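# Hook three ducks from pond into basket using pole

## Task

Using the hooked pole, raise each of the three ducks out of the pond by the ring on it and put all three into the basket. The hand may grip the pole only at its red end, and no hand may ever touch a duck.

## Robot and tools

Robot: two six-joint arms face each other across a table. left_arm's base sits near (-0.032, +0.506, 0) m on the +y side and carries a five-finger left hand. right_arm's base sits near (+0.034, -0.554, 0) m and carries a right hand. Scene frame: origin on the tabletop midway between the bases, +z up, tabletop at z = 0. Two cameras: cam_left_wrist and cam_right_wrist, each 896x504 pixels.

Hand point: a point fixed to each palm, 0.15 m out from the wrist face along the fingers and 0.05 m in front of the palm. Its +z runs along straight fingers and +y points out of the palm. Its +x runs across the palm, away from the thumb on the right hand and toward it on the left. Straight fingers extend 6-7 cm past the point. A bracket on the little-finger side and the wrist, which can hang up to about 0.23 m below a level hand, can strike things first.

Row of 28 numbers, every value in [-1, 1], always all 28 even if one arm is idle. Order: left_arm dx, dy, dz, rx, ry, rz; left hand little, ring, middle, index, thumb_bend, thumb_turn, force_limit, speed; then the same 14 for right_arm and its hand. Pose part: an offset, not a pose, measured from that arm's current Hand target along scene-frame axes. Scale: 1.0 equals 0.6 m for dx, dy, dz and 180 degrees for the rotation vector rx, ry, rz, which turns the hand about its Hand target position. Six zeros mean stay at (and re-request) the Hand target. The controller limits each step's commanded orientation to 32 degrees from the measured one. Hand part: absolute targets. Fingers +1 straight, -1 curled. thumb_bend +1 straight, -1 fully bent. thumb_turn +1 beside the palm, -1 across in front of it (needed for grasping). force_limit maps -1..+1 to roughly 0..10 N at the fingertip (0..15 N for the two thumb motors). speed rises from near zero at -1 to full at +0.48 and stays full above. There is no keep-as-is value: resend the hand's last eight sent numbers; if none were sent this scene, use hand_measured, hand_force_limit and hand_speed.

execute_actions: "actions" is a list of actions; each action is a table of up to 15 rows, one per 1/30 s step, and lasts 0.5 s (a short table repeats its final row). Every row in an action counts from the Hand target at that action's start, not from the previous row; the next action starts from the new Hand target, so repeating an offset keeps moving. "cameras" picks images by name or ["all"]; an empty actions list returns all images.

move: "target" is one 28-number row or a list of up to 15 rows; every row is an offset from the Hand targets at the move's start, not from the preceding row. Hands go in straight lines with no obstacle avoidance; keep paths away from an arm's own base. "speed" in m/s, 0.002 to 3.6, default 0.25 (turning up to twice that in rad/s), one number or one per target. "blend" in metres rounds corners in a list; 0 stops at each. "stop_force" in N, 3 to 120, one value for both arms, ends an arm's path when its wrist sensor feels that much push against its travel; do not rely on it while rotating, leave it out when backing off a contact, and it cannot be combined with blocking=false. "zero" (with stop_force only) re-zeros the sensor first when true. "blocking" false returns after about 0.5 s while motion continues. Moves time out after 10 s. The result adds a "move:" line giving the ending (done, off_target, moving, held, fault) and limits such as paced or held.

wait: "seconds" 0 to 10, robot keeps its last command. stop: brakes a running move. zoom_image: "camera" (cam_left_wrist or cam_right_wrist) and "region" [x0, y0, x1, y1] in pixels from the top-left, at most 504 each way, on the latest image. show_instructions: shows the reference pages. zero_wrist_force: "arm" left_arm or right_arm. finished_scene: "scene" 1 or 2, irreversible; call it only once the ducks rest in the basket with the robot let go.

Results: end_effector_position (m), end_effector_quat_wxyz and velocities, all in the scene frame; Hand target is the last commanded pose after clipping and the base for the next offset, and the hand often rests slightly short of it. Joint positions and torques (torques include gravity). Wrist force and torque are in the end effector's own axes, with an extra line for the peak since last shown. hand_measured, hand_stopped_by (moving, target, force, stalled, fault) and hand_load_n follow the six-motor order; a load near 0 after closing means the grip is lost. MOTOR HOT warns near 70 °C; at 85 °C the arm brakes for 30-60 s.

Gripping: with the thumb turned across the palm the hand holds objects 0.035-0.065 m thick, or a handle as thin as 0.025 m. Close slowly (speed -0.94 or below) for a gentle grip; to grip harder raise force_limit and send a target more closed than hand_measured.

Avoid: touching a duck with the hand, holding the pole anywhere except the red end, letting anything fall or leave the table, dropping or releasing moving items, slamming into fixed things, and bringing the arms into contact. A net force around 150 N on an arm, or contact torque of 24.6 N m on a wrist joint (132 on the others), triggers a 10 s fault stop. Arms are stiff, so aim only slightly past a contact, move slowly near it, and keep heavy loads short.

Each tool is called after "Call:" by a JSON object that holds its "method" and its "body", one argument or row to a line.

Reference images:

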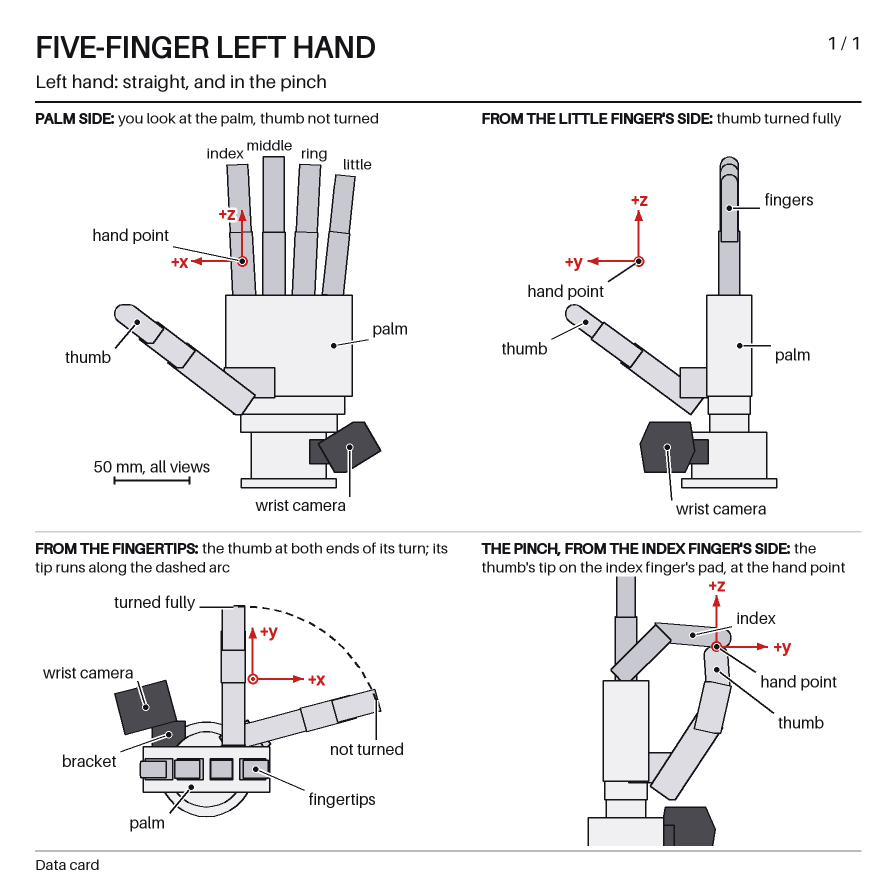

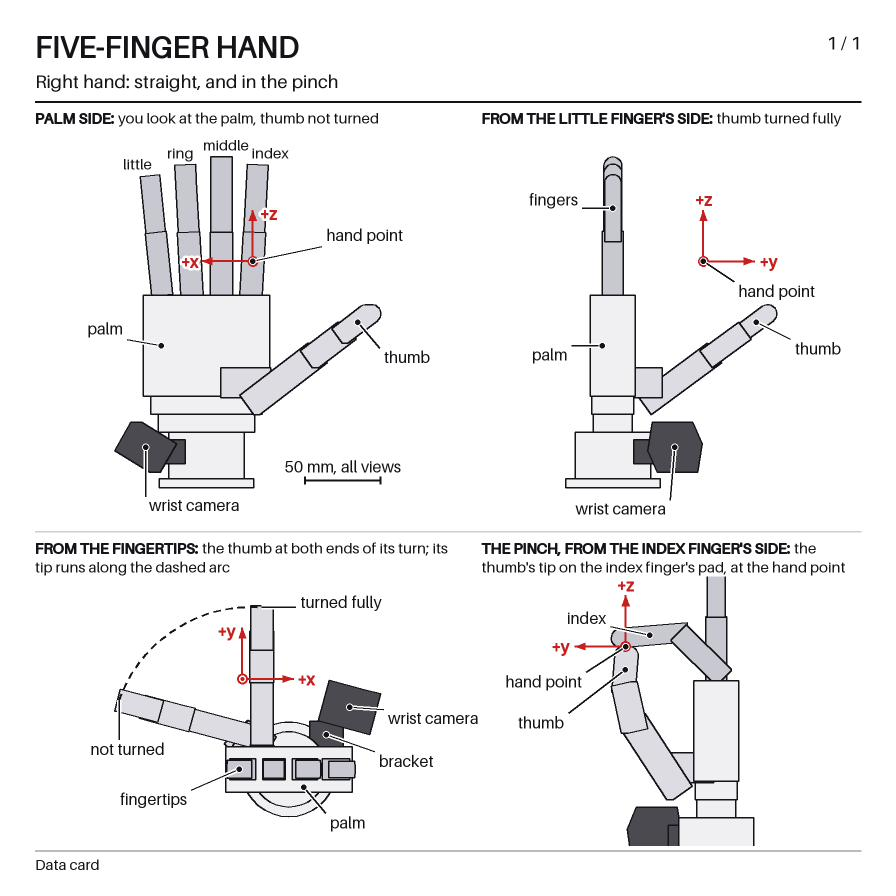

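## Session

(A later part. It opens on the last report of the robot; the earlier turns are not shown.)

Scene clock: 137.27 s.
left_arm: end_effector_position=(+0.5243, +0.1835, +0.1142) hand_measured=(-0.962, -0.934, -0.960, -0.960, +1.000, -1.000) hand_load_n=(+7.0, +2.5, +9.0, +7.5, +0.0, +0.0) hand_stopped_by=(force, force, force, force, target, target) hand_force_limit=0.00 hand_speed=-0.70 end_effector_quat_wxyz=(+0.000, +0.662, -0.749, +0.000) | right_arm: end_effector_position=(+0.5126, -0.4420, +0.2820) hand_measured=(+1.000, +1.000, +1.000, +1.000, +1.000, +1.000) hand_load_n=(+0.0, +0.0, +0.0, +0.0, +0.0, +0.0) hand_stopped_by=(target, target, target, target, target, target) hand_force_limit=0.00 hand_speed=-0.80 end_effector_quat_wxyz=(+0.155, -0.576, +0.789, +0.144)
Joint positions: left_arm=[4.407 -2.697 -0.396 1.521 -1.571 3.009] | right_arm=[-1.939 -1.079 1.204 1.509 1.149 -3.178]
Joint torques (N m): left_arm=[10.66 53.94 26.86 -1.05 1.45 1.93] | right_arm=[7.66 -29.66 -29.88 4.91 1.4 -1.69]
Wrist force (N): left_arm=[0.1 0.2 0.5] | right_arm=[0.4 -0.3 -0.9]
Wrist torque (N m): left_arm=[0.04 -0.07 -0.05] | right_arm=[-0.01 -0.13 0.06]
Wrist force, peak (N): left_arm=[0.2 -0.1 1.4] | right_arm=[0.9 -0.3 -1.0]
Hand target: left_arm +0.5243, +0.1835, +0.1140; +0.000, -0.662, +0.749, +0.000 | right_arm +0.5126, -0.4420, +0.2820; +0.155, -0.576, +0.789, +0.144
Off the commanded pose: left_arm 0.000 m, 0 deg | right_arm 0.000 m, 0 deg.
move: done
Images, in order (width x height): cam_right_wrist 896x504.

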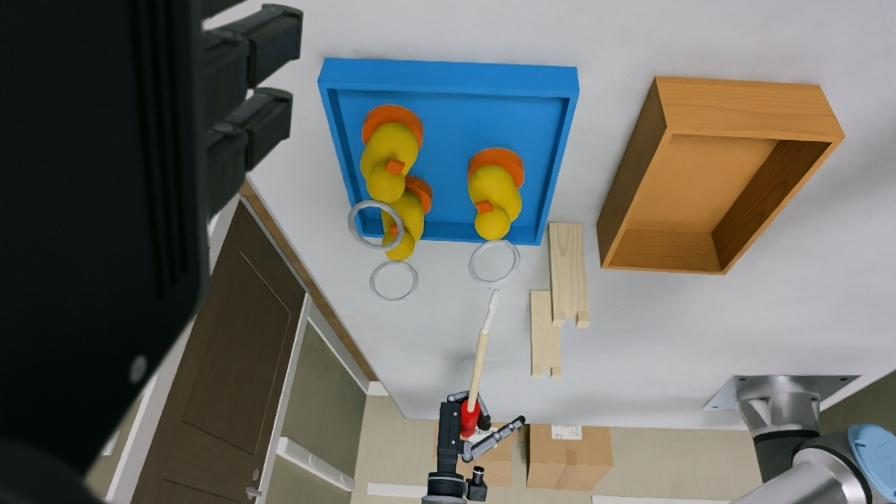

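Call:
{"method": "move", "body": {
  "target": [0,0,0,0,0,0,-1,-1,-1,-1,1,-1,0,-0.7,-0.3243,0.285,-0.0283,0,0,-0.2911,1,1,1,1,1,1,0,-0.8],
  "cameras": ["cam_right_wrist"],
  "speed": 0.2
}}

Call:
{"method": "zoom_image", "body": {
  "camera": "cam_right_wrist",
  "region": [380, 160, 580, 360]
}}

Scene clock: 143.60 s.
left_arm: end_effector_position=(+0.5243, +0.1835, +0.1140) hand_measured=(-0.962, -0.934, -0.960, -0.960, +1.000, -1.000) hand_load_n=(+7.5, +2.5, +9.0, +7.5, +0.0, +0.0) hand_stopped_by=(force, force, force, force, target, target) hand_force_limit=0.00 hand_speed=-0.70 end_effector_quat_wxyz=(+0.000, +0.662, -0.749, +0.000) | right_arm: end_effector_position=(+0.3180, -0.2710, +0.2651) hand_measured=(+1.000, +1.000, +1.000, +1.000, +1.000, +1.000) hand_load_n=(+0.0, +0.0, +0.0, +0.0, +0.0, +0.0) hand_stopped_by=(target, target, target, target, target, target) hand_force_limit=0.00 hand_speed=-0.80 end_effector_quat_wxyz=(+0.203, -0.169, +0.963, +0.061) end_effector_velocity=(+0.000, +0.000, +0.000) end_effector_angular_velocity=(-0.001, +0.000, -0.003)
Joint positions: left_arm=[4.407 -2.697 -0.396 1.522 -1.571 3.009] | right_arm=[-1.419 -1.764 1.924 0.999 1.457 -1.706]
Joint velocities: left_arm=[within noise] | right_arm=[0.002 0 -0.001 0 0.003 0.005]
Joint torques (N m): left_arm=[10.42 52.53 26.57 -3.3 1.37 2.03] | right_arm=[7.27 -4.2 -30.96 -0.48 2.1 1.86]
Wrist force (N): left_arm=[0.4 0.2 0.1] | right_arm=[0.0 0.0 -0.5]
Wrist torque (N m): left_arm=[0.07 -0.12 -0.03] | right_arm=[-0.01 -0.12 -0.08]
Wrist force, peak (N): left_arm=[0.6 0.1 0.9] | right_arm=[0.4 -0.9 -1.1]
Hand target: left_arm +0.5243, +0.1835, +0.1140; +0.000, -0.662, +0.749, +0.000 | right_arm +0.3180, -0.2710, +0.2651; +0.203, -0.169, +0.963, +0.061
Off the commanded pose: left_arm 0.000 m, 0 deg | right_arm 0.000 m, 0 deg.
move: done
Images, in order (width x height): cam_right_wrist 896x504.

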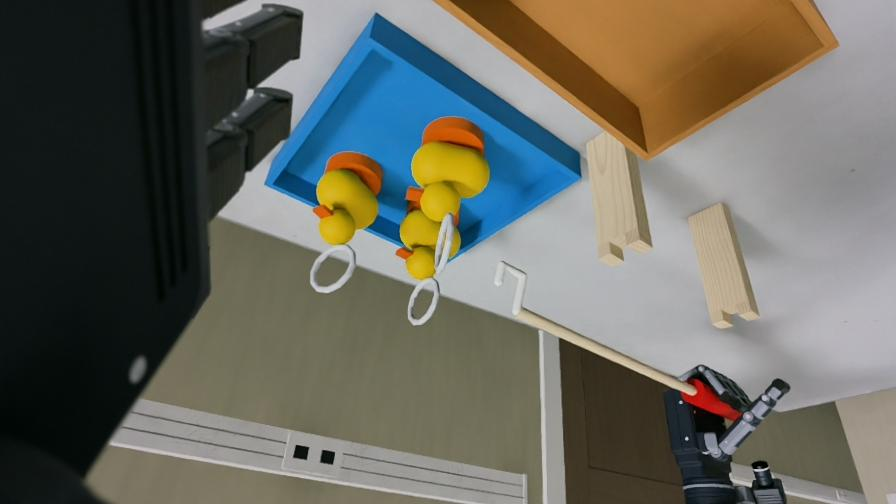

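Scaled by 2.520 from the camera's 896x504 image, which has a finer 1280x720 frame.

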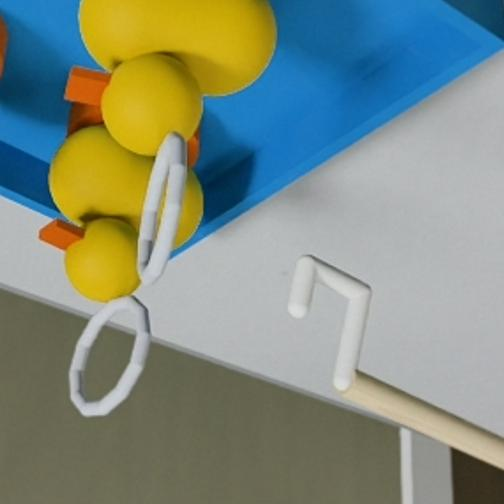

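Call:
{"method": "move", "body": {
  "target": [-0.0033,-0.07,-0.0083,0,0,0,-1,-1,-1,-1,1,-1,0,-0.7,0,0,0,0,0,0,1,1,1,1,1,1,0,-0.8],
  "cameras": ["cam_right_wrist"],
  "speed": 0.1
}}

Call:
{"method": "zoom_image", "body": {
  "camera": "cam_right_wrist",
  "region": [380, 180, 540, 340]
}}

Scene clock: 152.07 s.
left_arm: end_effector_position=(+0.5220, +0.1416, +0.1089) hand_measured=(-0.962, -0.934, -0.960, -0.960, +1.000, -1.000) hand_load_n=(+7.0, +2.5, +9.0, +7.5, -0.5, +0.0) hand_stopped_by=(force, force, force, force, target, target) hand_force_limit=0.00 hand_speed=-0.70 end_effector_quat_wxyz=(+0.000, +0.663, -0.749, +0.001) | right_arm: end_effector_position=(+0.3180, -0.2710, +0.2651) hand_measured=(+1.000, +1.000, +1.000, +1.000, +1.000, +1.000) hand_load_n=(+0.0, +0.0, +0.0, +0.0, -0.5, +0.0) hand_stopped_by=(target, target, target, target, target, target) hand_force_limit=0.00 hand_speed=-0.80 end_effector_quat_wxyz=(+0.203, -0.169, +0.963, +0.061)
Joint positions: left_arm=[4.348 -2.858 -0.085 1.372 -1.57 2.949] | right_arm=[-1.419 -1.764 1.924 0.999 1.457 -1.706]
Joint torques (N m): left_arm=[-10.52 53.6 27.38 -4.28 -1.29 -2.27] | right_arm=[8.11 -3.61 -30.89 -0.18 2.29 1.63]
Wrist force (N): left_arm=[0.1 0.3 0.2] | right_arm=[-0.2 0.1 -0.4]
Wrist torque (N m): left_arm=[0.07 -0.05 0.05] | right_arm=[0.00 -0.09 -0.09]
Wrist force, peak (N): left_arm=[0.9 0.2 0.7] | right_arm=[-0.3 -0.2 -0.8]
Hand target: left_arm +0.5224, +0.1415, +0.1090; +0.000, -0.662, +0.749, +0.000 | right_arm +0.3180, -0.2710, +0.2651; +0.203, -0.169, +0.963, +0.061
Off the commanded pose: left_arm 0.000 m, 0 deg | right_arm 0.000 m, 0 deg.
move: done
Images, in order (width x height): cam_right_wrist 896x504.

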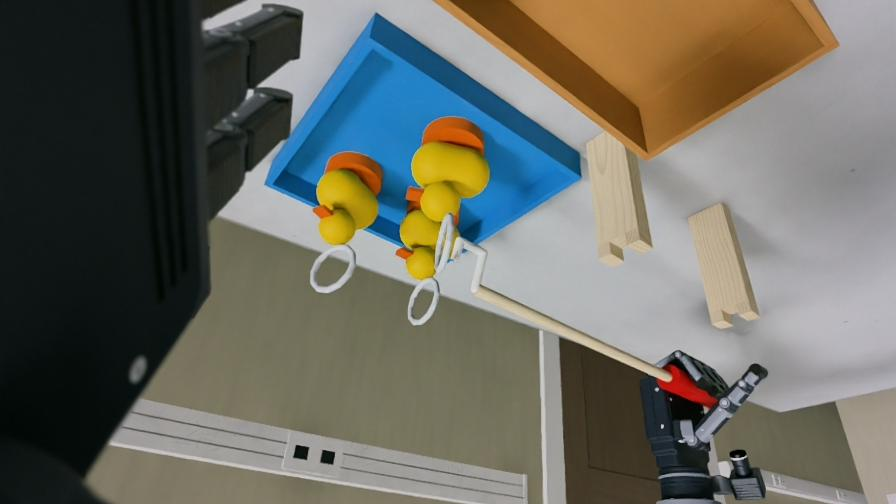

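Scaled by 3.150 from the camera's 896x504 image, which has a finer 1280x720 frame.

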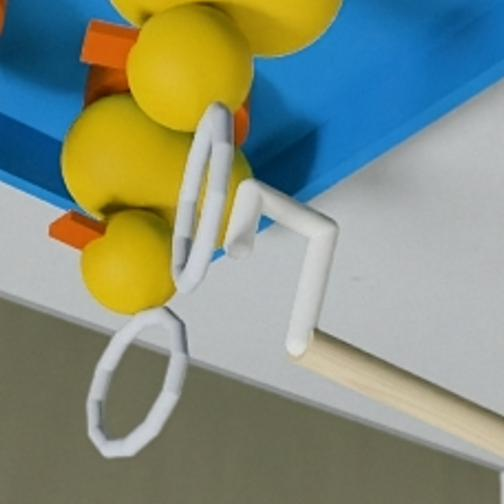

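Call:
{"method": "move", "body": {
  "target": [0,-0.045,0.0033,0,0,0,-1,-1,-1,-1,1,-1,0,-0.7,0,0,0,0,0,0,1,1,1,1,1,1,0,-0.8],
  "cameras": ["cam_right_wrist"],
  "speed": 0.05
}}

Call:
{"method": "zoom_image", "body": {
  "camera": "cam_right_wrist",
  "region": [380, 180, 540, 340]
}}

Scene clock: 155.40 s.
left_arm: end_effector_position=(+0.5211, +0.1154, +0.1106) hand_measured=(-0.962, -0.934, -0.960, -0.960, +1.000, -1.000) hand_load_n=(+7.0, +2.5, +9.0, +7.5, +0.0, +0.0) hand_stopped_by=(force, force, force, force, target, target) hand_force_limit=0.00 hand_speed=-0.70 end_effector_quat_wxyz=(-0.006, +0.667, -0.745, +0.026) | right_arm: end_effector_position=(+0.3180, -0.2710, +0.2651) hand_measured=(+1.000, +1.000, +1.000, +1.000, +1.000, +1.000) hand_load_n=(+0.0, +0.0, +0.0, +0.0, -0.5, +0.0) hand_stopped_by=(target, target, target, target, target, target) hand_force_limit=0.00 hand_speed=-0.80 end_effector_quat_wxyz=(+0.203, -0.169, +0.963, +0.061)
Joint positions: left_arm=[4.318 -2.871 -0.035 1.386 -1.557 2.906] | right_arm=[-1.419 -1.764 1.924 0.999 1.457 -1.706]
Joint torques (N m): left_arm=[-10 75.39 26.27 -1.41 1.57 -2.31] | right_arm=[7.79 -3.31 -30.84 0.7 2.06 1.7]
Wrist force (N): left_arm=[0.0 0.4 0.6] | right_arm=[-0.2 0.1 -0.2]
Wrist torque (N m): left_arm=[0.04 -0.05 0.05] | right_arm=[-0.01 -0.09 -0.10]
Wrist force, peak (N): left_arm=[0.6 0.3 0.7] | right_arm=[-0.2 -0.2 -0.9]
Hand target: left_arm +0.5224, +0.1145, +0.1110; +0.000, -0.662, +0.749, +0.000 | right_arm +0.3180, -0.2710, +0.2651; +0.203, -0.169, +0.963, +0.061
Off the commanded pose: left_arm 0.002 m, 3 deg | right_arm 0.000 m, 0 deg.
elbow stopped short (left arm): the move would have taken joint 3 (elbow) straighter than the controller allows.
move: off_target (left_arm)
Images, in order (width x height): cam_right_wrist 896x504.

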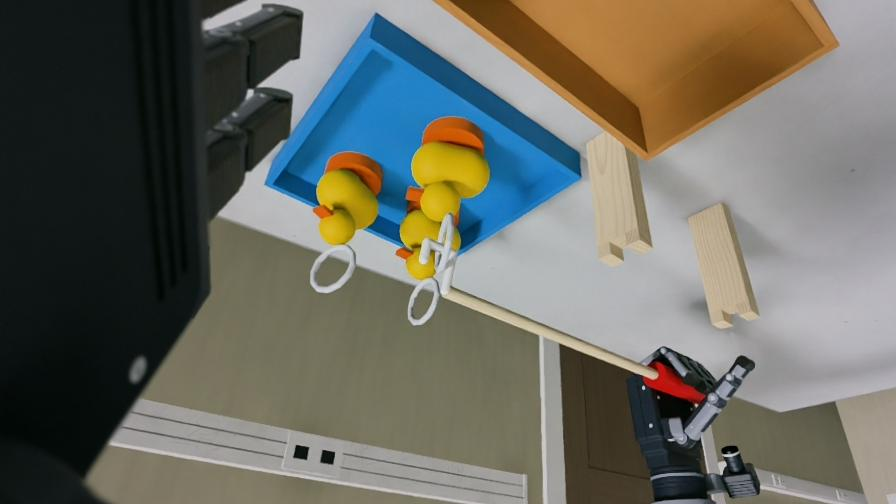

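Scaled by 3.150 from the camera's 896x504 image, which has a finer 1280x720 frame.

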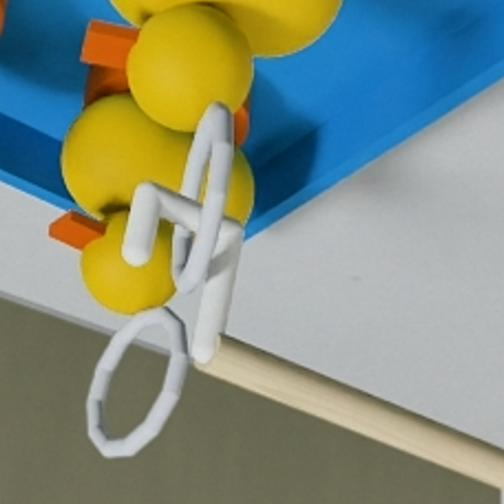

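Call:
{"method": "move", "body": {
  "target": [0,0,0.0333,-0.0098,-0.0828,0,-1,-1,-1,-1,1,-1,0,-0.7,0,0,0,0,0,0,1,1,1,1,1,1,0,-0.8],
  "cameras": ["cam_right_wrist"],
  "speed": 0.06
}}

Call:
{"method": "zoom_image", "body": {
  "camera": "cam_right_wrist",
  "region": [380, 180, 540, 340]
}}

Scene clock: 168.57 s.
left_arm: end_effector_position=(+0.5224, +0.1145, +0.1310) hand_measured=(-0.962, -0.934, -0.960, -0.960, +1.000, -1.000) hand_load_n=(+6.5, +2.0, +9.0, +8.0, +0.0, +0.0) hand_stopped_by=(force, force, force, force, target, target) hand_force_limit=0.00 hand_speed=-0.70 end_effector_quat_wxyz=(-0.087, +0.657, -0.743, +0.097) | right_arm: end_effector_position=(+0.3180, -0.2710, +0.2651) hand_measured=(+1.000, +1.000, +1.000, +1.000, +1.000, +1.000) hand_load_n=(+0.0, +0.0, +0.0, +0.0, +0.0, +0.0) hand_stopped_by=(target, target, target, target, target, target) hand_force_limit=0.00 hand_speed=-0.80 end_effector_quat_wxyz=(+0.203, -0.169, +0.963, +0.061)
Joint positions: left_arm=[4.287 -2.54 -0.577 1.798 -1.637 2.897] | right_arm=[-1.419 -1.764 1.924 0.999 1.457 -1.706]
Joint torques (N m): left_arm=[-10.43 70.3 13.54 -0.9 -1.38 -2.3] | right_arm=[7.44 -4.83 -31.11 3.41 2.31 1.68]
Wrist force (N): left_arm=[0.0 0.7 0.9] | right_arm=[-0.1 0.0 -0.6]
Wrist torque (N m): left_arm=[0.03 -0.24 0.11] | right_arm=[0.00 -0.09 -0.10]
Wrist force, peak (N): left_arm=[0.3 1.3 1.2] | right_arm=[-0.6 -0.1 -0.7]
Hand target: left_arm +0.5224, +0.1145, +0.1310; +0.087, -0.657, +0.743, -0.097 | right_arm +0.3180, -0.2710, +0.2651; +0.203, -0.169, +0.963, +0.061
Off the commanded pose: left_arm 0.000 m, 0 deg | right_arm 0.000 m, 0 deg.
move: done
Images, in order (width x height): cam_right_wrist 896x504.

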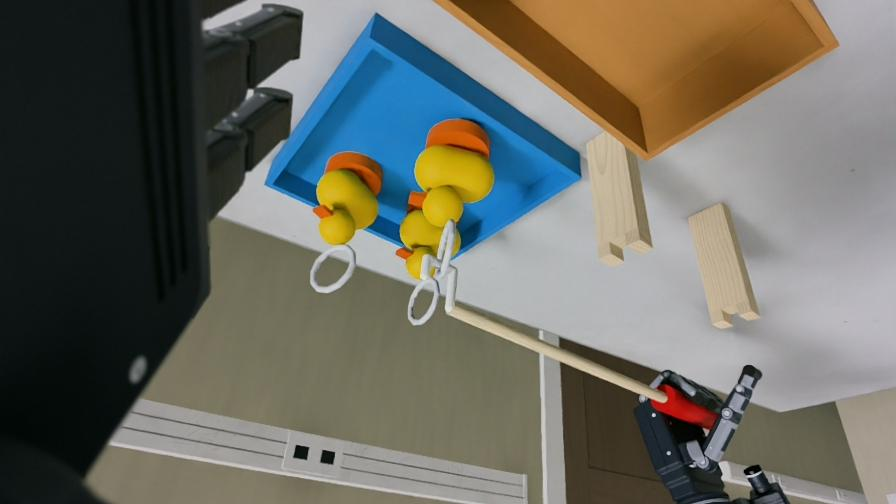

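Scaled by 3.150 from the camera's 896x504 image, which has a finer 1280x720 frame.

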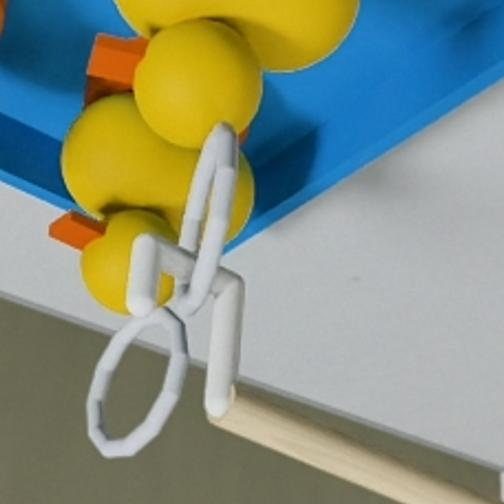

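Call:
{"method": "move", "body": {
  "target": [0,0,0.15,0,0,0,-1,-1,-1,-1,1,-1,0,-0.7,0.3243,-0.285,0.0283,0,0,0.2911,1,1,1,1,1,1,0,-0.8],
  "cameras": ["cam_right_wrist"],
  "speed": 0.12
}}

Call:
{"method": "zoom_image", "body": {
  "camera": "cam_right_wrist",
  "region": [340, 140, 640, 440]
}}

Scene clock: 175.37 s.
left_arm: end_effector_position=(+0.5223, +0.1146, +0.2209) hand_measured=(-0.962, -0.934, -0.960, -0.960, +1.000, -1.000) hand_load_n=(+6.5, +2.5, +9.5, +8.0, +0.0, +0.0) hand_stopped_by=(force, force, force, force, target, target) hand_force_limit=0.00 hand_speed=-0.70 end_effector_quat_wxyz=(-0.087, +0.657, -0.743, +0.097) | right_arm: end_effector_position=(+0.5126, -0.4420, +0.2820) hand_measured=(+1.000, +1.000, +1.000, +1.000, +1.000, +1.000) hand_load_n=(+0.0, +0.0, +0.0, +0.0, +0.0, +0.0) hand_stopped_by=(target, target, target, target, target, target) hand_force_limit=0.00 hand_speed=-0.80 end_effector_quat_wxyz=(+0.155, -0.576, +0.789, +0.144)
Joint positions: left_arm=[4.288 -2.669 -0.088 1.44 -1.637 2.897] | right_arm=[-1.939 -1.079 1.204 1.509 1.149 -3.178]
Joint torques (N m): left_arm=[-10.88 52.04 25.91 -3.51 -1.21 0.74] | right_arm=[-4.76 -29.18 -30.19 4.84 1.73 -1.79]
Wrist force (N): left_arm=[0.3 1.1 1.0] | right_arm=[0.6 -0.2 -0.8]
Wrist torque (N m): left_arm=[0.06 -0.29 0.10] | right_arm=[-0.01 -0.16 0.07]
Wrist force, peak (N): left_arm=[-0.2 1.4 1.4] | right_arm=[0.7 -0.1 -1.0]
Hand target: left_arm +0.5224, +0.1145, +0.2210; +0.087, -0.657, +0.743, -0.097 | right_arm +0.5126, -0.4420, +0.2820; +0.155, -0.576, +0.789, +0.144
Off the commanded pose: left_arm 0.000 m, 0 deg | right_arm 0.000 m, 0 deg.
move: done
Images, in order (width x height): cam_right_wrist 896x504.

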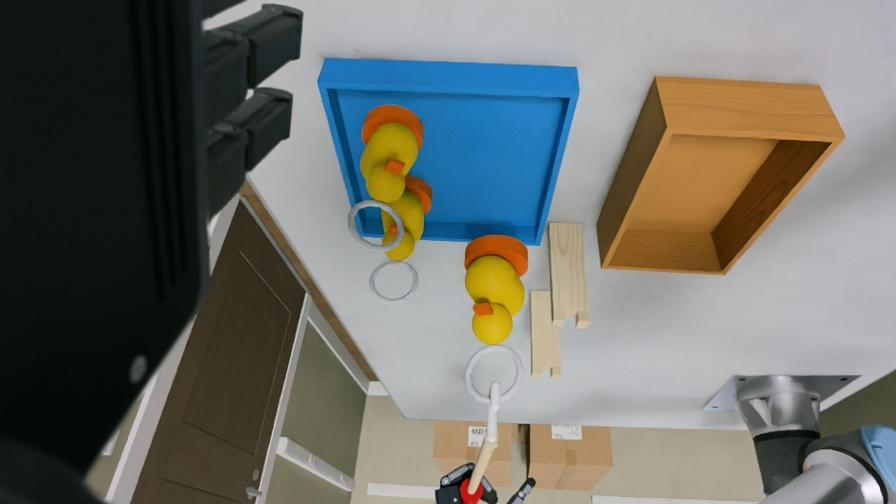

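Scaled by 1.680 from the camera's 896x504 image, which has a finer 1280x720 frame.

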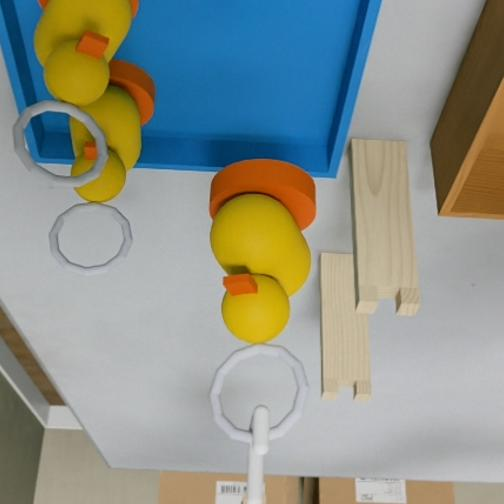

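Call:
{"method": "move", "body": {
  "target": [-0.3133,-0.1108,0,0,0,0,-1,-1,-1,-1,1,-1,0,-0.7,0,0,0,0,0,0,1,1,1,1,1,1,0,-0.8],
  "cameras": ["cam_right_wrist"],
  "speed": 0.12
}}

Call:
{"method": "zoom_image", "body": {
  "camera": "cam_right_wrist",
  "region": [560, 60, 860, 360]
}}

Scene clock: 187.37 s.
left_arm: end_effector_position=(+0.3345, +0.0480, +0.2210) hand_measured=(-0.962, -0.934, -0.960, -0.960, +1.000, -1.000) hand_load_n=(+6.5, +2.5, +9.5, +8.0, -0.5, +0.0) hand_stopped_by=(force, force, force, force, target, target) hand_force_limit=0.00 hand_speed=-0.70 end_effector_quat_wxyz=(-0.087, +0.657, -0.743, +0.097) | right_arm: end_effector_position=(+0.5126, -0.4420, +0.2820) hand_measured=(+1.000, +1.000, +1.000, +1.000, +1.000, +1.000) hand_load_n=(+0.0, +0.0, +0.0, +0.0, +0.0, +0.0) hand_stopped_by=(target, target, target, target, target, target) hand_force_limit=0.00 hand_speed=-0.80 end_effector_quat_wxyz=(+0.155, -0.576, +0.789, +0.144)
Joint positions: left_arm=[4.037 -2.2 -0.954 1.813 -1.697 2.653] | right_arm=[-1.939 -1.079 1.204 1.509 1.149 -3.178]
Joint torques (N m): left_arm=[-11.17 58.31 14.73 -0.63 -1.28 -2.04] | right_arm=[7.11 -29.87 -29.32 4.82 1.95 -1.65]
Wrist force (N): left_arm=[0.1 1.0 0.7] | right_arm=[0.3 -0.2 -1.0]
Wrist torque (N m): left_arm=[0.08 -0.27 0.08] | right_arm=[0.02 -0.10 0.06]
Wrist force, peak (N): left_arm=[0.7 1.5 1.1] | right_arm=[0.6 -0.6 -1.2]
Hand target: left_arm +0.3344, +0.0480, +0.2210; +0.087, -0.657, +0.743, -0.097 | right_arm +0.5126, -0.4420, +0.2820; +0.155, -0.576, +0.789, +0.144
Off the commanded pose: left_arm 0.000 m, 0 deg | right_arm 0.000 m, 0 deg.
move: done
Images, in order (width x height): cam_right_wrist 896x504.

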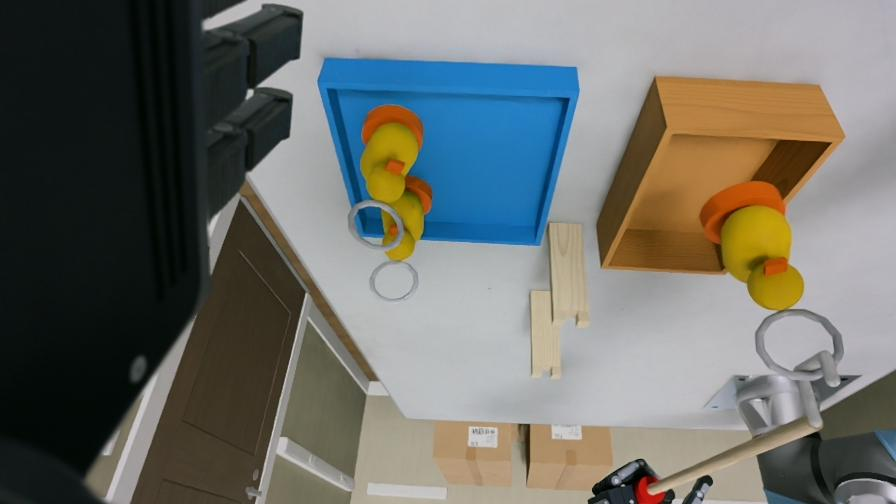

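Scaled by 1.680 from the camera's 896x504 image, which has a finer 1280x720 frame.

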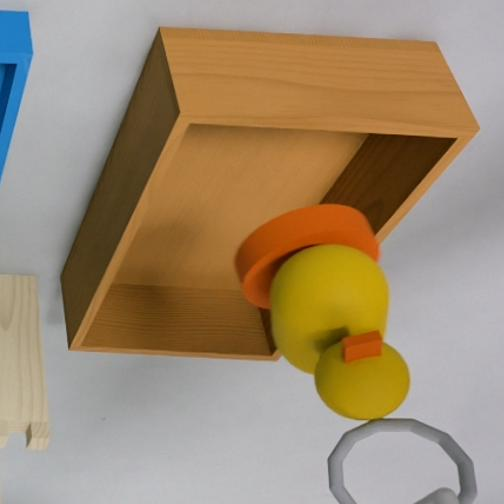

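Call:
{"method": "execute_actions", "body": {
  "actions": [],
  "cameras": ["cam_right_wrist"]
}}

Call:
{"method": "zoom_image", "body": {
  "camera": "cam_right_wrist",
  "region": [560, 100, 896, 440]
}}

Scene clock: 192.20 s.
left_arm: end_effector_position=(+0.3344, +0.0480, +0.2210) hand_measured=(-0.962, -0.934, -0.960, -0.960, +1.000, -1.000) hand_load_n=(+6.5, +2.5, +9.5, +8.0, +0.0, +0.0) hand_stopped_by=(force, force, force, force, target, target) hand_force_limit=0.00 hand_speed=-0.70 end_effector_quat_wxyz=(-0.087, +0.657, -0.743, +0.097) | right_arm: end_effector_position=(+0.5126, -0.4420, +0.2820) hand_measured=(+1.000, +1.000, +1.000, +1.000, +1.000, +1.000) hand_load_n=(+0.0, +0.0, +0.0, +0.0, +0.0, +0.0) hand_stopped_by=(target, target, target, target, target, target) hand_force_limit=0.00 hand_speed=-0.80 end_effector_quat_wxyz=(+0.155, -0.576, +0.789, +0.144)
Joint positions: left_arm=[4.037 -2.2 -0.955 1.813 -1.697 2.653] | right_arm=[-1.939 -1.079 1.204 1.509 1.149 -3.178]
Joint velocities: within noise
Joint torques (N m): left_arm=[-8.87 58.64 14.54 -1.28 -0.57 -1.66] | right_arm=[7.31 -29.43 -29.29 4.89 1.63 -1.79]
Wrist force (N): left_arm=[0.4 0.7 0.7] | right_arm=[0.5 -0.3 -0.9]
Wrist torque (N m): left_arm=[0.03 -0.32 0.14] | right_arm=[0.00 -0.14 0.07]
Wrist force, peak (N): left_arm=[0.8 1.1 1.1] | right_arm=[1.0 -0.4 -0.9]
Hand target: left_arm +0.3344, +0.0480, +0.2210; +0.087, -0.657, +0.743, -0.097 | right_arm +0.5126, -0.4420, +0.2820; +0.155, -0.576, +0.789, +0.144
Off the commanded pose: left_arm 0.000 m, 0 deg | right_arm 0.000 m, 0 deg.
Images, in order (width x height): cam_right_wrist 896x504.

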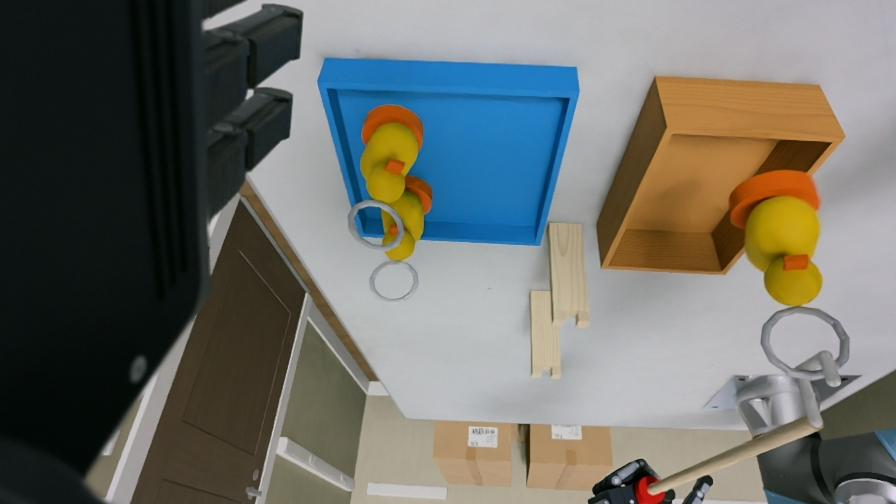

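Scaled by 1.482 from the camera's 896x504 image, which has a finer 1280x720 frame.

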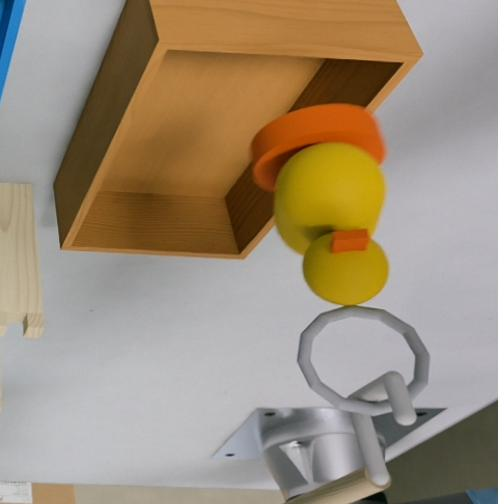

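Call:
{"method": "wait", "body": {
  "seconds": 1,
  "cameras": ["cam_right_wrist"]
}}

Call:
{"method": "zoom_image", "body": {
  "camera": "cam_right_wrist",
  "region": [560, 100, 896, 440]
}}

Scene clock: 195.33 s.
left_arm: end_effector_position=(+0.3344, +0.0480, +0.2210) hand_measured=(-0.962, -0.934, -0.960, -0.960, +1.000, -1.000) hand_load_n=(+6.5, +2.0, +9.5, +8.0, +0.0, +0.0) hand_stopped_by=(force, force, force, force, target, target) hand_force_limit=0.00 hand_speed=-0.70 end_effector_quat_wxyz=(-0.087, +0.657, -0.743, +0.097) | right_arm: end_effector_position=(+0.5126, -0.4420, +0.2820) hand_measured=(+1.000, +1.000, +1.000, +1.000, +1.000, +1.000) hand_load_n=(+0.0, +0.0, +0.0, +0.0, +0.0, +0.0) hand_stopped_by=(target, target, target, target, target, target) hand_force_limit=0.00 hand_speed=-0.80 end_effector_quat_wxyz=(+0.155, -0.576, +0.789, +0.144)
Joint positions: left_arm=[4.037 -2.2 -0.955 1.813 -1.697 2.653] | right_arm=[-1.939 -1.079 1.204 1.509 1.149 -3.178]
Joint torques (N m): left_arm=[-7.29 58.19 15.17 -1.58 -0.14 -1.15] | right_arm=[6.93 -28.62 -30.29 4.76 1.53 -1.86]
Wrist force (N): left_arm=[0.5 0.7 0.8] | right_arm=[0.5 -0.3 -1.1]
Wrist torque (N m): left_arm=[0.03 -0.32 0.13] | right_arm=[0.00 -0.14 0.07]
Wrist force, peak (N): left_arm=[0.9 1.0 1.2] | right_arm=[0.5 -0.3 -1.1]
Hand target: left_arm +0.3344, +0.0480, +0.2210; +0.087, -0.657, +0.743, -0.097 | right_arm +0.5126, -0.4420, +0.2820; +0.155, -0.576, +0.789, +0.144
Off the commanded pose: left_arm 0.000 m, 0 deg | right_arm 0.000 m, 0 deg.
wait: 1.00 s; at rest from the start
Images, in order (width x height): cam_right_wrist 896x504.

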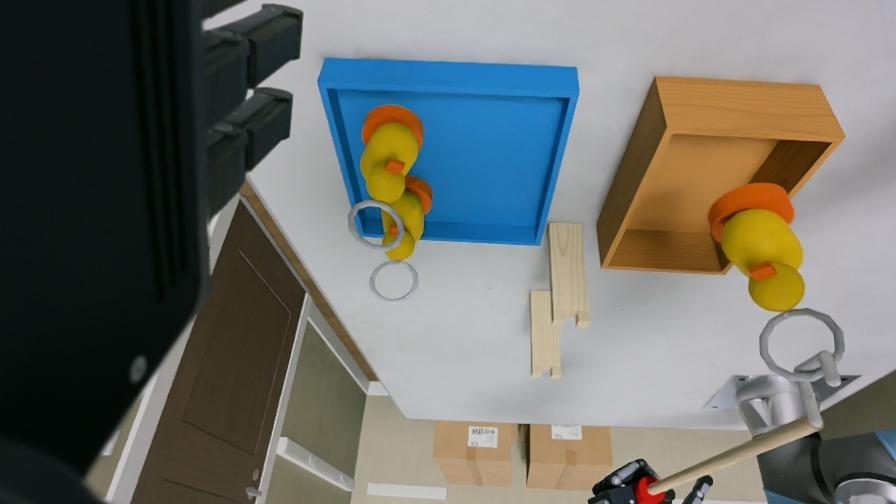

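Scaled by 1.482 from the camera's 896x504 image, which has a finer 1280x720 frame.

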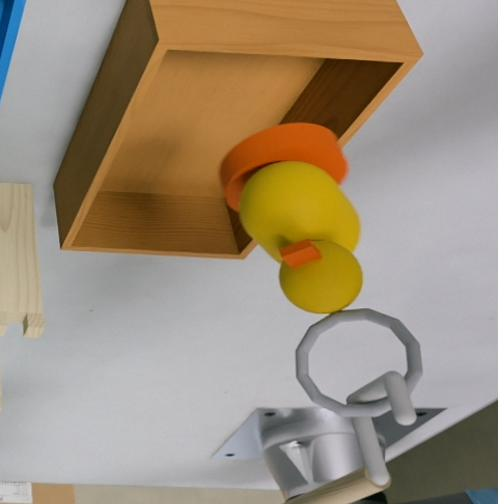

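Call:
{"method": "move", "body": {
  "target": [0.008,0.015,0,0,0,0,-1,-1,-1,-1,1,-1,0,-0.7,0,0,0,0,0,0,1,1,1,1,1,1,0,-0.8],
  "speed": 0.05
}}

Call:
{"method": "wait", "body": {
  "seconds": 3,
  "cameras": ["cam_right_wrist"]
}}

Call:
{"method": "zoom_image", "body": {
  "camera": "cam_right_wrist",
  "region": [560, 50, 896, 440]
}}

Scene clock: 198.17 s.
left_arm: end_effector_position=(+0.3391, +0.0568, +0.2210) hand_measured=(-0.962, -0.934, -0.960, -0.960, +1.000, -1.000) hand_load_n=(+6.5, +2.5, +9.0, +8.0, +0.0, +0.0) hand_stopped_by=(force, force, force, force, target, target) hand_force_limit=0.00 hand_speed=-0.70 end_effector_quat_wxyz=(-0.087, +0.657, -0.743, +0.097) | right_arm: end_effector_position=(+0.5126, -0.4420, +0.2820) hand_measured=(+1.000, +1.000, +1.000, +1.000, +1.000, +1.000) hand_load_n=(+0.0, +0.0, +0.0, +0.0, +0.0, +0.0) hand_stopped_by=(target, target, target, target, target, target) hand_force_limit=0.00 hand_speed=-0.80 end_effector_quat_wxyz=(+0.155, -0.576, +0.789, +0.144)
Joint positions: left_arm=[4.055 -2.189 -0.971 1.821 -1.693 2.671] | right_arm=[-1.939 -1.079 1.204 1.509 1.149 -3.178]
Joint torques (N m): left_arm=[11.4 58.85 12.73 -0.79 1.66 1.65] | right_arm=[6.32 -29.83 -30.04 4.93 1.45 -1.84]
Wrist force (N): left_arm=[0.3 1.1 1.2] | right_arm=[0.5 -0.3 -0.6]
Wrist torque (N m): left_arm=[0.07 -0.29 -0.02] | right_arm=[-0.04 -0.15 0.07]
Wrist force, peak (N): left_arm=[0.4 1.1 1.2] | right_arm=[0.7 -0.3 -1.1]
Hand target: left_arm +0.3392, +0.0570, +0.2210; +0.087, -0.657, +0.743, -0.097 | right_arm +0.5126, -0.4420, +0.2820; +0.155, -0.576, +0.789, +0.144
Off the commanded pose: left_arm 0.000 m, 0 deg | right_arm 0.000 m, 0 deg.
move: done

Scene clock: 201.17 s.
left_arm: end_effector_position=(+0.3392, +0.0570, +0.2210) hand_measured=(-0.962, -0.934, -0.960, -0.960, +1.000, -1.000) hand_load_n=(+6.5, +2.5, +9.5, +8.5, +0.0, +0.0) hand_stopped_by=(force, force, force, force, target, target) hand_force_limit=0.00 hand_speed=-0.70 end_effector_quat_wxyz=(-0.087, +0.657, -0.743, +0.097) | right_arm: end_effector_position=(+0.5126, -0.4420, +0.2820) hand_measured=(+1.000, +1.000, +1.000, +1.000, +1.000, +1.000) hand_load_n=(+0.0, +0.0, +0.0, +0.0, +0.0, +0.0) hand_stopped_by=(target, target, target, target, target, target) hand_force_limit=0.00 hand_speed=-0.80 end_effector_quat_wxyz=(+0.155, -0.576, +0.789, +0.144)
Joint positions: left_arm=[4.056 -2.189 -0.972 1.822 -1.693 2.671] | right_arm=[-1.939 -1.079 1.204 1.509 1.149 -3.178]
Joint torques (N m): left_arm=[10.45 58.6 14.29 -0.84 1.54 1.52] | right_arm=[6.7 -28.9 -29.71 4.84 1.53 -1.73]
Wrist force (N): left_arm=[0.3 0.9 1.0] | right_arm=[0.5 0.1 -0.8]
Wrist torque (N m): left_arm=[0.03 -0.28 0.03] | right_arm=[0.04 -0.15 0.08]
Wrist force, peak (N): left_arm=[0.4 0.9 1.5] | right_arm=[0.8 -0.1 -1.1]
Hand target: left_arm +0.3392, +0.0570, +0.2210; +0.087, -0.657, +0.743, -0.097 | right_arm +0.5126, -0.4420, +0.2820; +0.155, -0.576, +0.789, +0.144
Off the commanded pose: left_arm 0.000 m, 0 deg | right_arm 0.000 m, 0 deg.
wait: 3.00 s; at rest by 0.17 s
Images, in order (width x height): cam_right_wrist 896x504.

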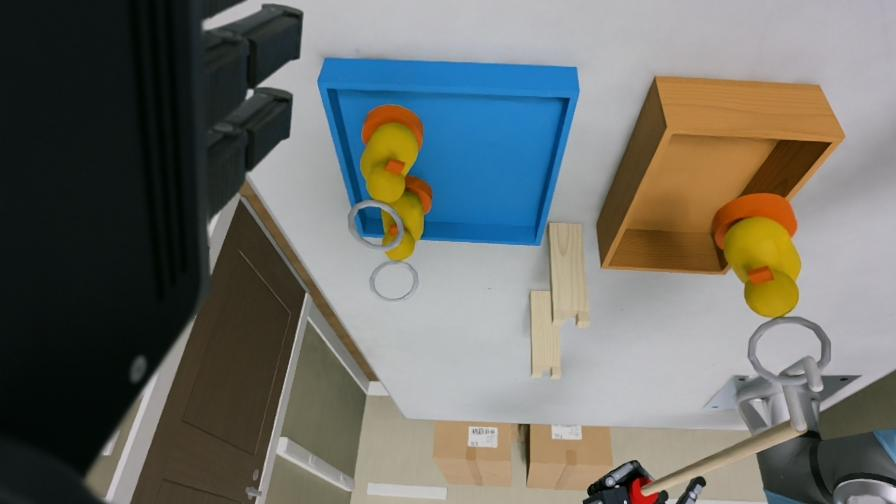

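Scaled by 1.292 from the camera's 896x504 image, which has a finer 1280x720 frame.

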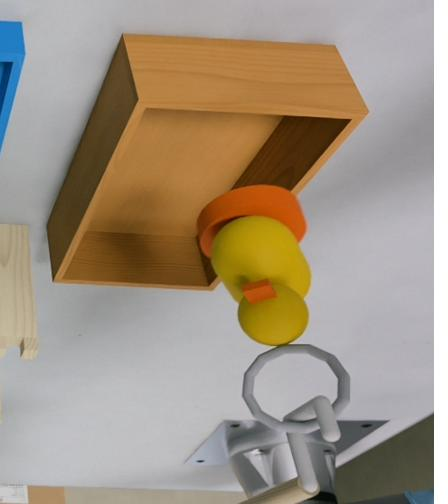

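Call:
{"method": "move", "body": {
  "target": [
    [-0.0167,0.0083,0,0,0,0,-1,-1,-1,-1,1,-1,0,-0.7,0,0,0,0,0,0,1,1,1,1,1,1,0,-0.8],
    [-0.0167,0.0083,-0.0667,0,0,0,-1,-1,-1,-1,1,-1,0,-0.7,0,0,0,0,0,0,1,1,1,1,1,1,0,-0.8]
  ],
  "speed": 0.04,
  "cameras": ["cam_right_wrist"]
}}

Call:
{"method": "zoom_image", "body": {
  "camera": "cam_right_wrist",
  "region": [560, 50, 896, 440]
}}

Scene clock: 221.73 s.
left_arm: end_effector_position=(+0.3292, +0.0620, +0.1811) hand_measured=(-0.962, -0.934, -0.960, -0.960, +1.000, -1.000) hand_load_n=(+6.5, +2.5, +9.0, +8.0, +0.0, +0.0) hand_stopped_by=(force, force, force, force, target, target) hand_force_limit=0.00 hand_speed=-0.70 end_effector_quat_wxyz=(-0.087, +0.657, -0.743, +0.097) | right_arm: end_effector_position=(+0.5126, -0.4420, +0.2820) hand_measured=(+1.000, +1.000, +1.000, +1.000, +1.000, +1.000) hand_load_n=(+0.0, +0.0, -0.5, +0.0, +0.0, +0.0) hand_stopped_by=(target, target, target, target, target, target) hand_force_limit=0.00 hand_speed=-0.80 end_effector_quat_wxyz=(+0.155, -0.576, +0.789, +0.144)
Joint positions: left_arm=[4.053 -2.169 -1.107 1.936 -1.693 2.668] | right_arm=[-1.939 -1.079 1.204 1.509 1.149 -3.178]
Joint torques (N m): left_arm=[-7.03 37.12 12.66 -0.44 0.33 -2.05] | right_arm=[6.79 -31.17 -30.13 4.73 1.32 -1.72]
Wrist force (N): left_arm=[0.6 0.9 1.1] | right_arm=[0.7 -0.2 -0.9]
Wrist torque (N m): left_arm=[0.03 -0.34 0.15] | right_arm=[0.00 -0.17 0.08]
Wrist force, peak (N): left_arm=[0.5 1.3 1.4] | right_arm=[0.9 -0.5 -1.0]
Hand target: left_arm +0.3292, +0.0620, +0.1810; +0.087, -0.657, +0.743, -0.097 | right_arm +0.5126, -0.4420, +0.2820; +0.155, -0.576, +0.789, +0.144
Off the commanded pose: left_arm 0.000 m, 0 deg | right_arm 0.000 m, 0 deg.
move: done
Images, in order (width x height): cam_right_wrist 896x504.

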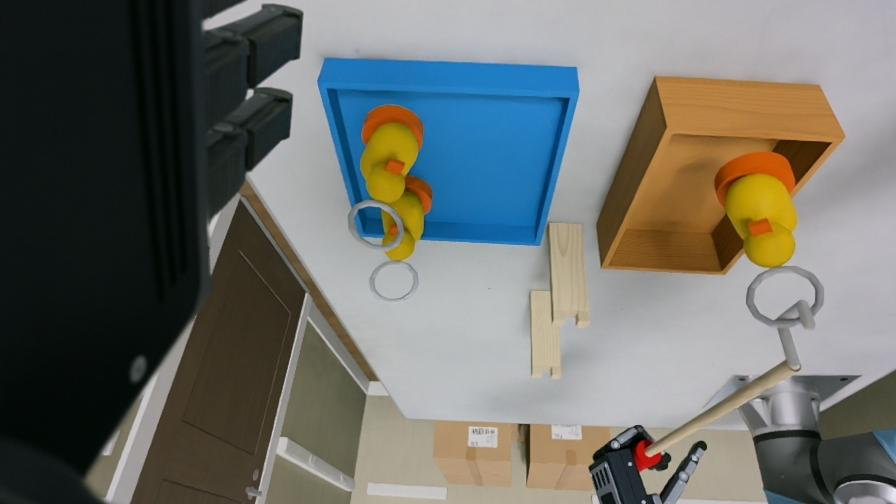

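Scaled by 1.292 from the camera's 896x504 image, which has a finer 1280x720 frame.

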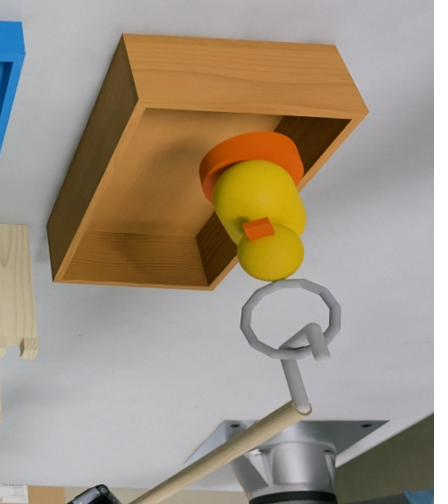

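Call:
{"method": "move", "body": {
  "target": [0.002,0,-0.075,0,0,0,-1,-1,-1,-1,1,-1,0,-0.7,0,0,0,0,0,0,1,1,1,1,1,1,0,-0.8],
  "speed": 0.03,
  "cameras": ["cam_right_wrist"]
}}

Call:
{"method": "zoom_image", "body": {
  "camera": "cam_right_wrist",
  "region": [560, 50, 896, 440]
}}

Scene clock: 224.77 s.
left_arm: end_effector_position=(+0.3304, +0.0620, +0.1361) hand_measured=(-0.962, -0.934, -0.960, -0.960, +1.000, -1.000) hand_load_n=(+6.5, +2.5, +9.0, +8.0, +0.0, +0.0) hand_stopped_by=(force, force, force, force, target, target) hand_force_limit=0.00 hand_speed=-0.70 end_effector_quat_wxyz=(-0.087, +0.657, -0.743, +0.097) | right_arm: end_effector_position=(+0.5126, -0.4420, +0.2820) hand_measured=(+1.000, +1.000, +1.000, +1.000, +1.000, +1.000) hand_load_n=(+0.0, +0.0, +0.0, +0.0, +0.0, +0.0) hand_stopped_by=(target, target, target, target, target, target) hand_force_limit=0.00 hand_speed=-0.80 end_effector_quat_wxyz=(+0.155, -0.576, +0.789, +0.144)
Joint positions: left_arm=[4.054 -2.192 -1.186 2.038 -1.693 2.669] | right_arm=[-1.939 -1.079 1.204 1.509 1.149 -3.178]
Joint torques (N m): left_arm=[10.71 38.9 13.67 -0.81 1.52 1.97] | right_arm=[6.38 -29.51 -30.36 4.72 1.06 -1.64]
Wrist force (N): left_arm=[0.5 0.7 0.8] | right_arm=[0.7 -0.3 -0.8]
Wrist torque (N m): left_arm=[0.02 -0.33 0.01] | right_arm=[-0.01 -0.17 0.07]
Wrist force, peak (N): left_arm=[0.9 0.8 1.4] | right_arm=[0.7 -0.3 -1.1]
Hand target: left_arm +0.3304, +0.0620, +0.1360; +0.087, -0.657, +0.743, -0.097 | right_arm +0.5126, -0.4420, +0.2820; +0.155, -0.576, +0.789, +0.144
Off the commanded pose: left_arm 0.000 m, 0 deg | right_arm 0.000 m, 0 deg.
move: done
Images, in order (width x height): cam_right_wrist 896x504.

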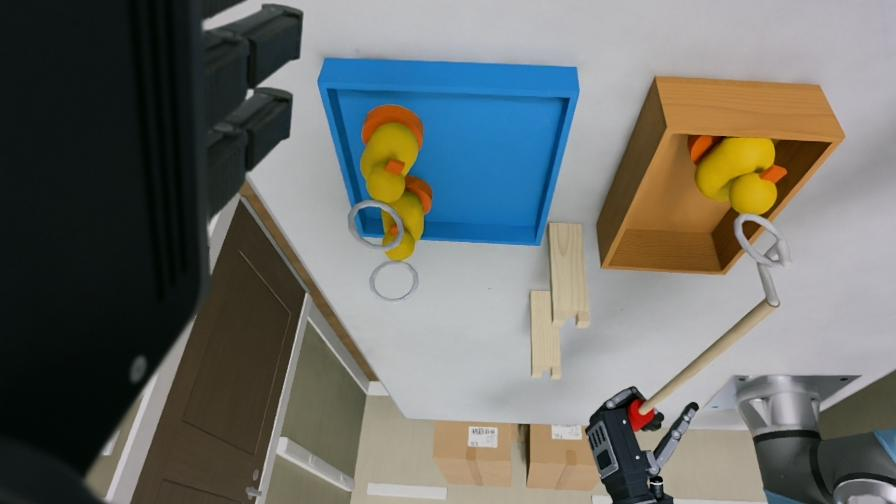

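Scaled by 1.292 from the camera's 896x504 image, which has a finer 1280x720 frame.

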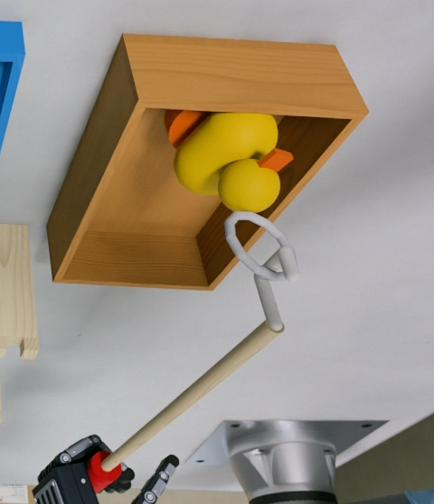

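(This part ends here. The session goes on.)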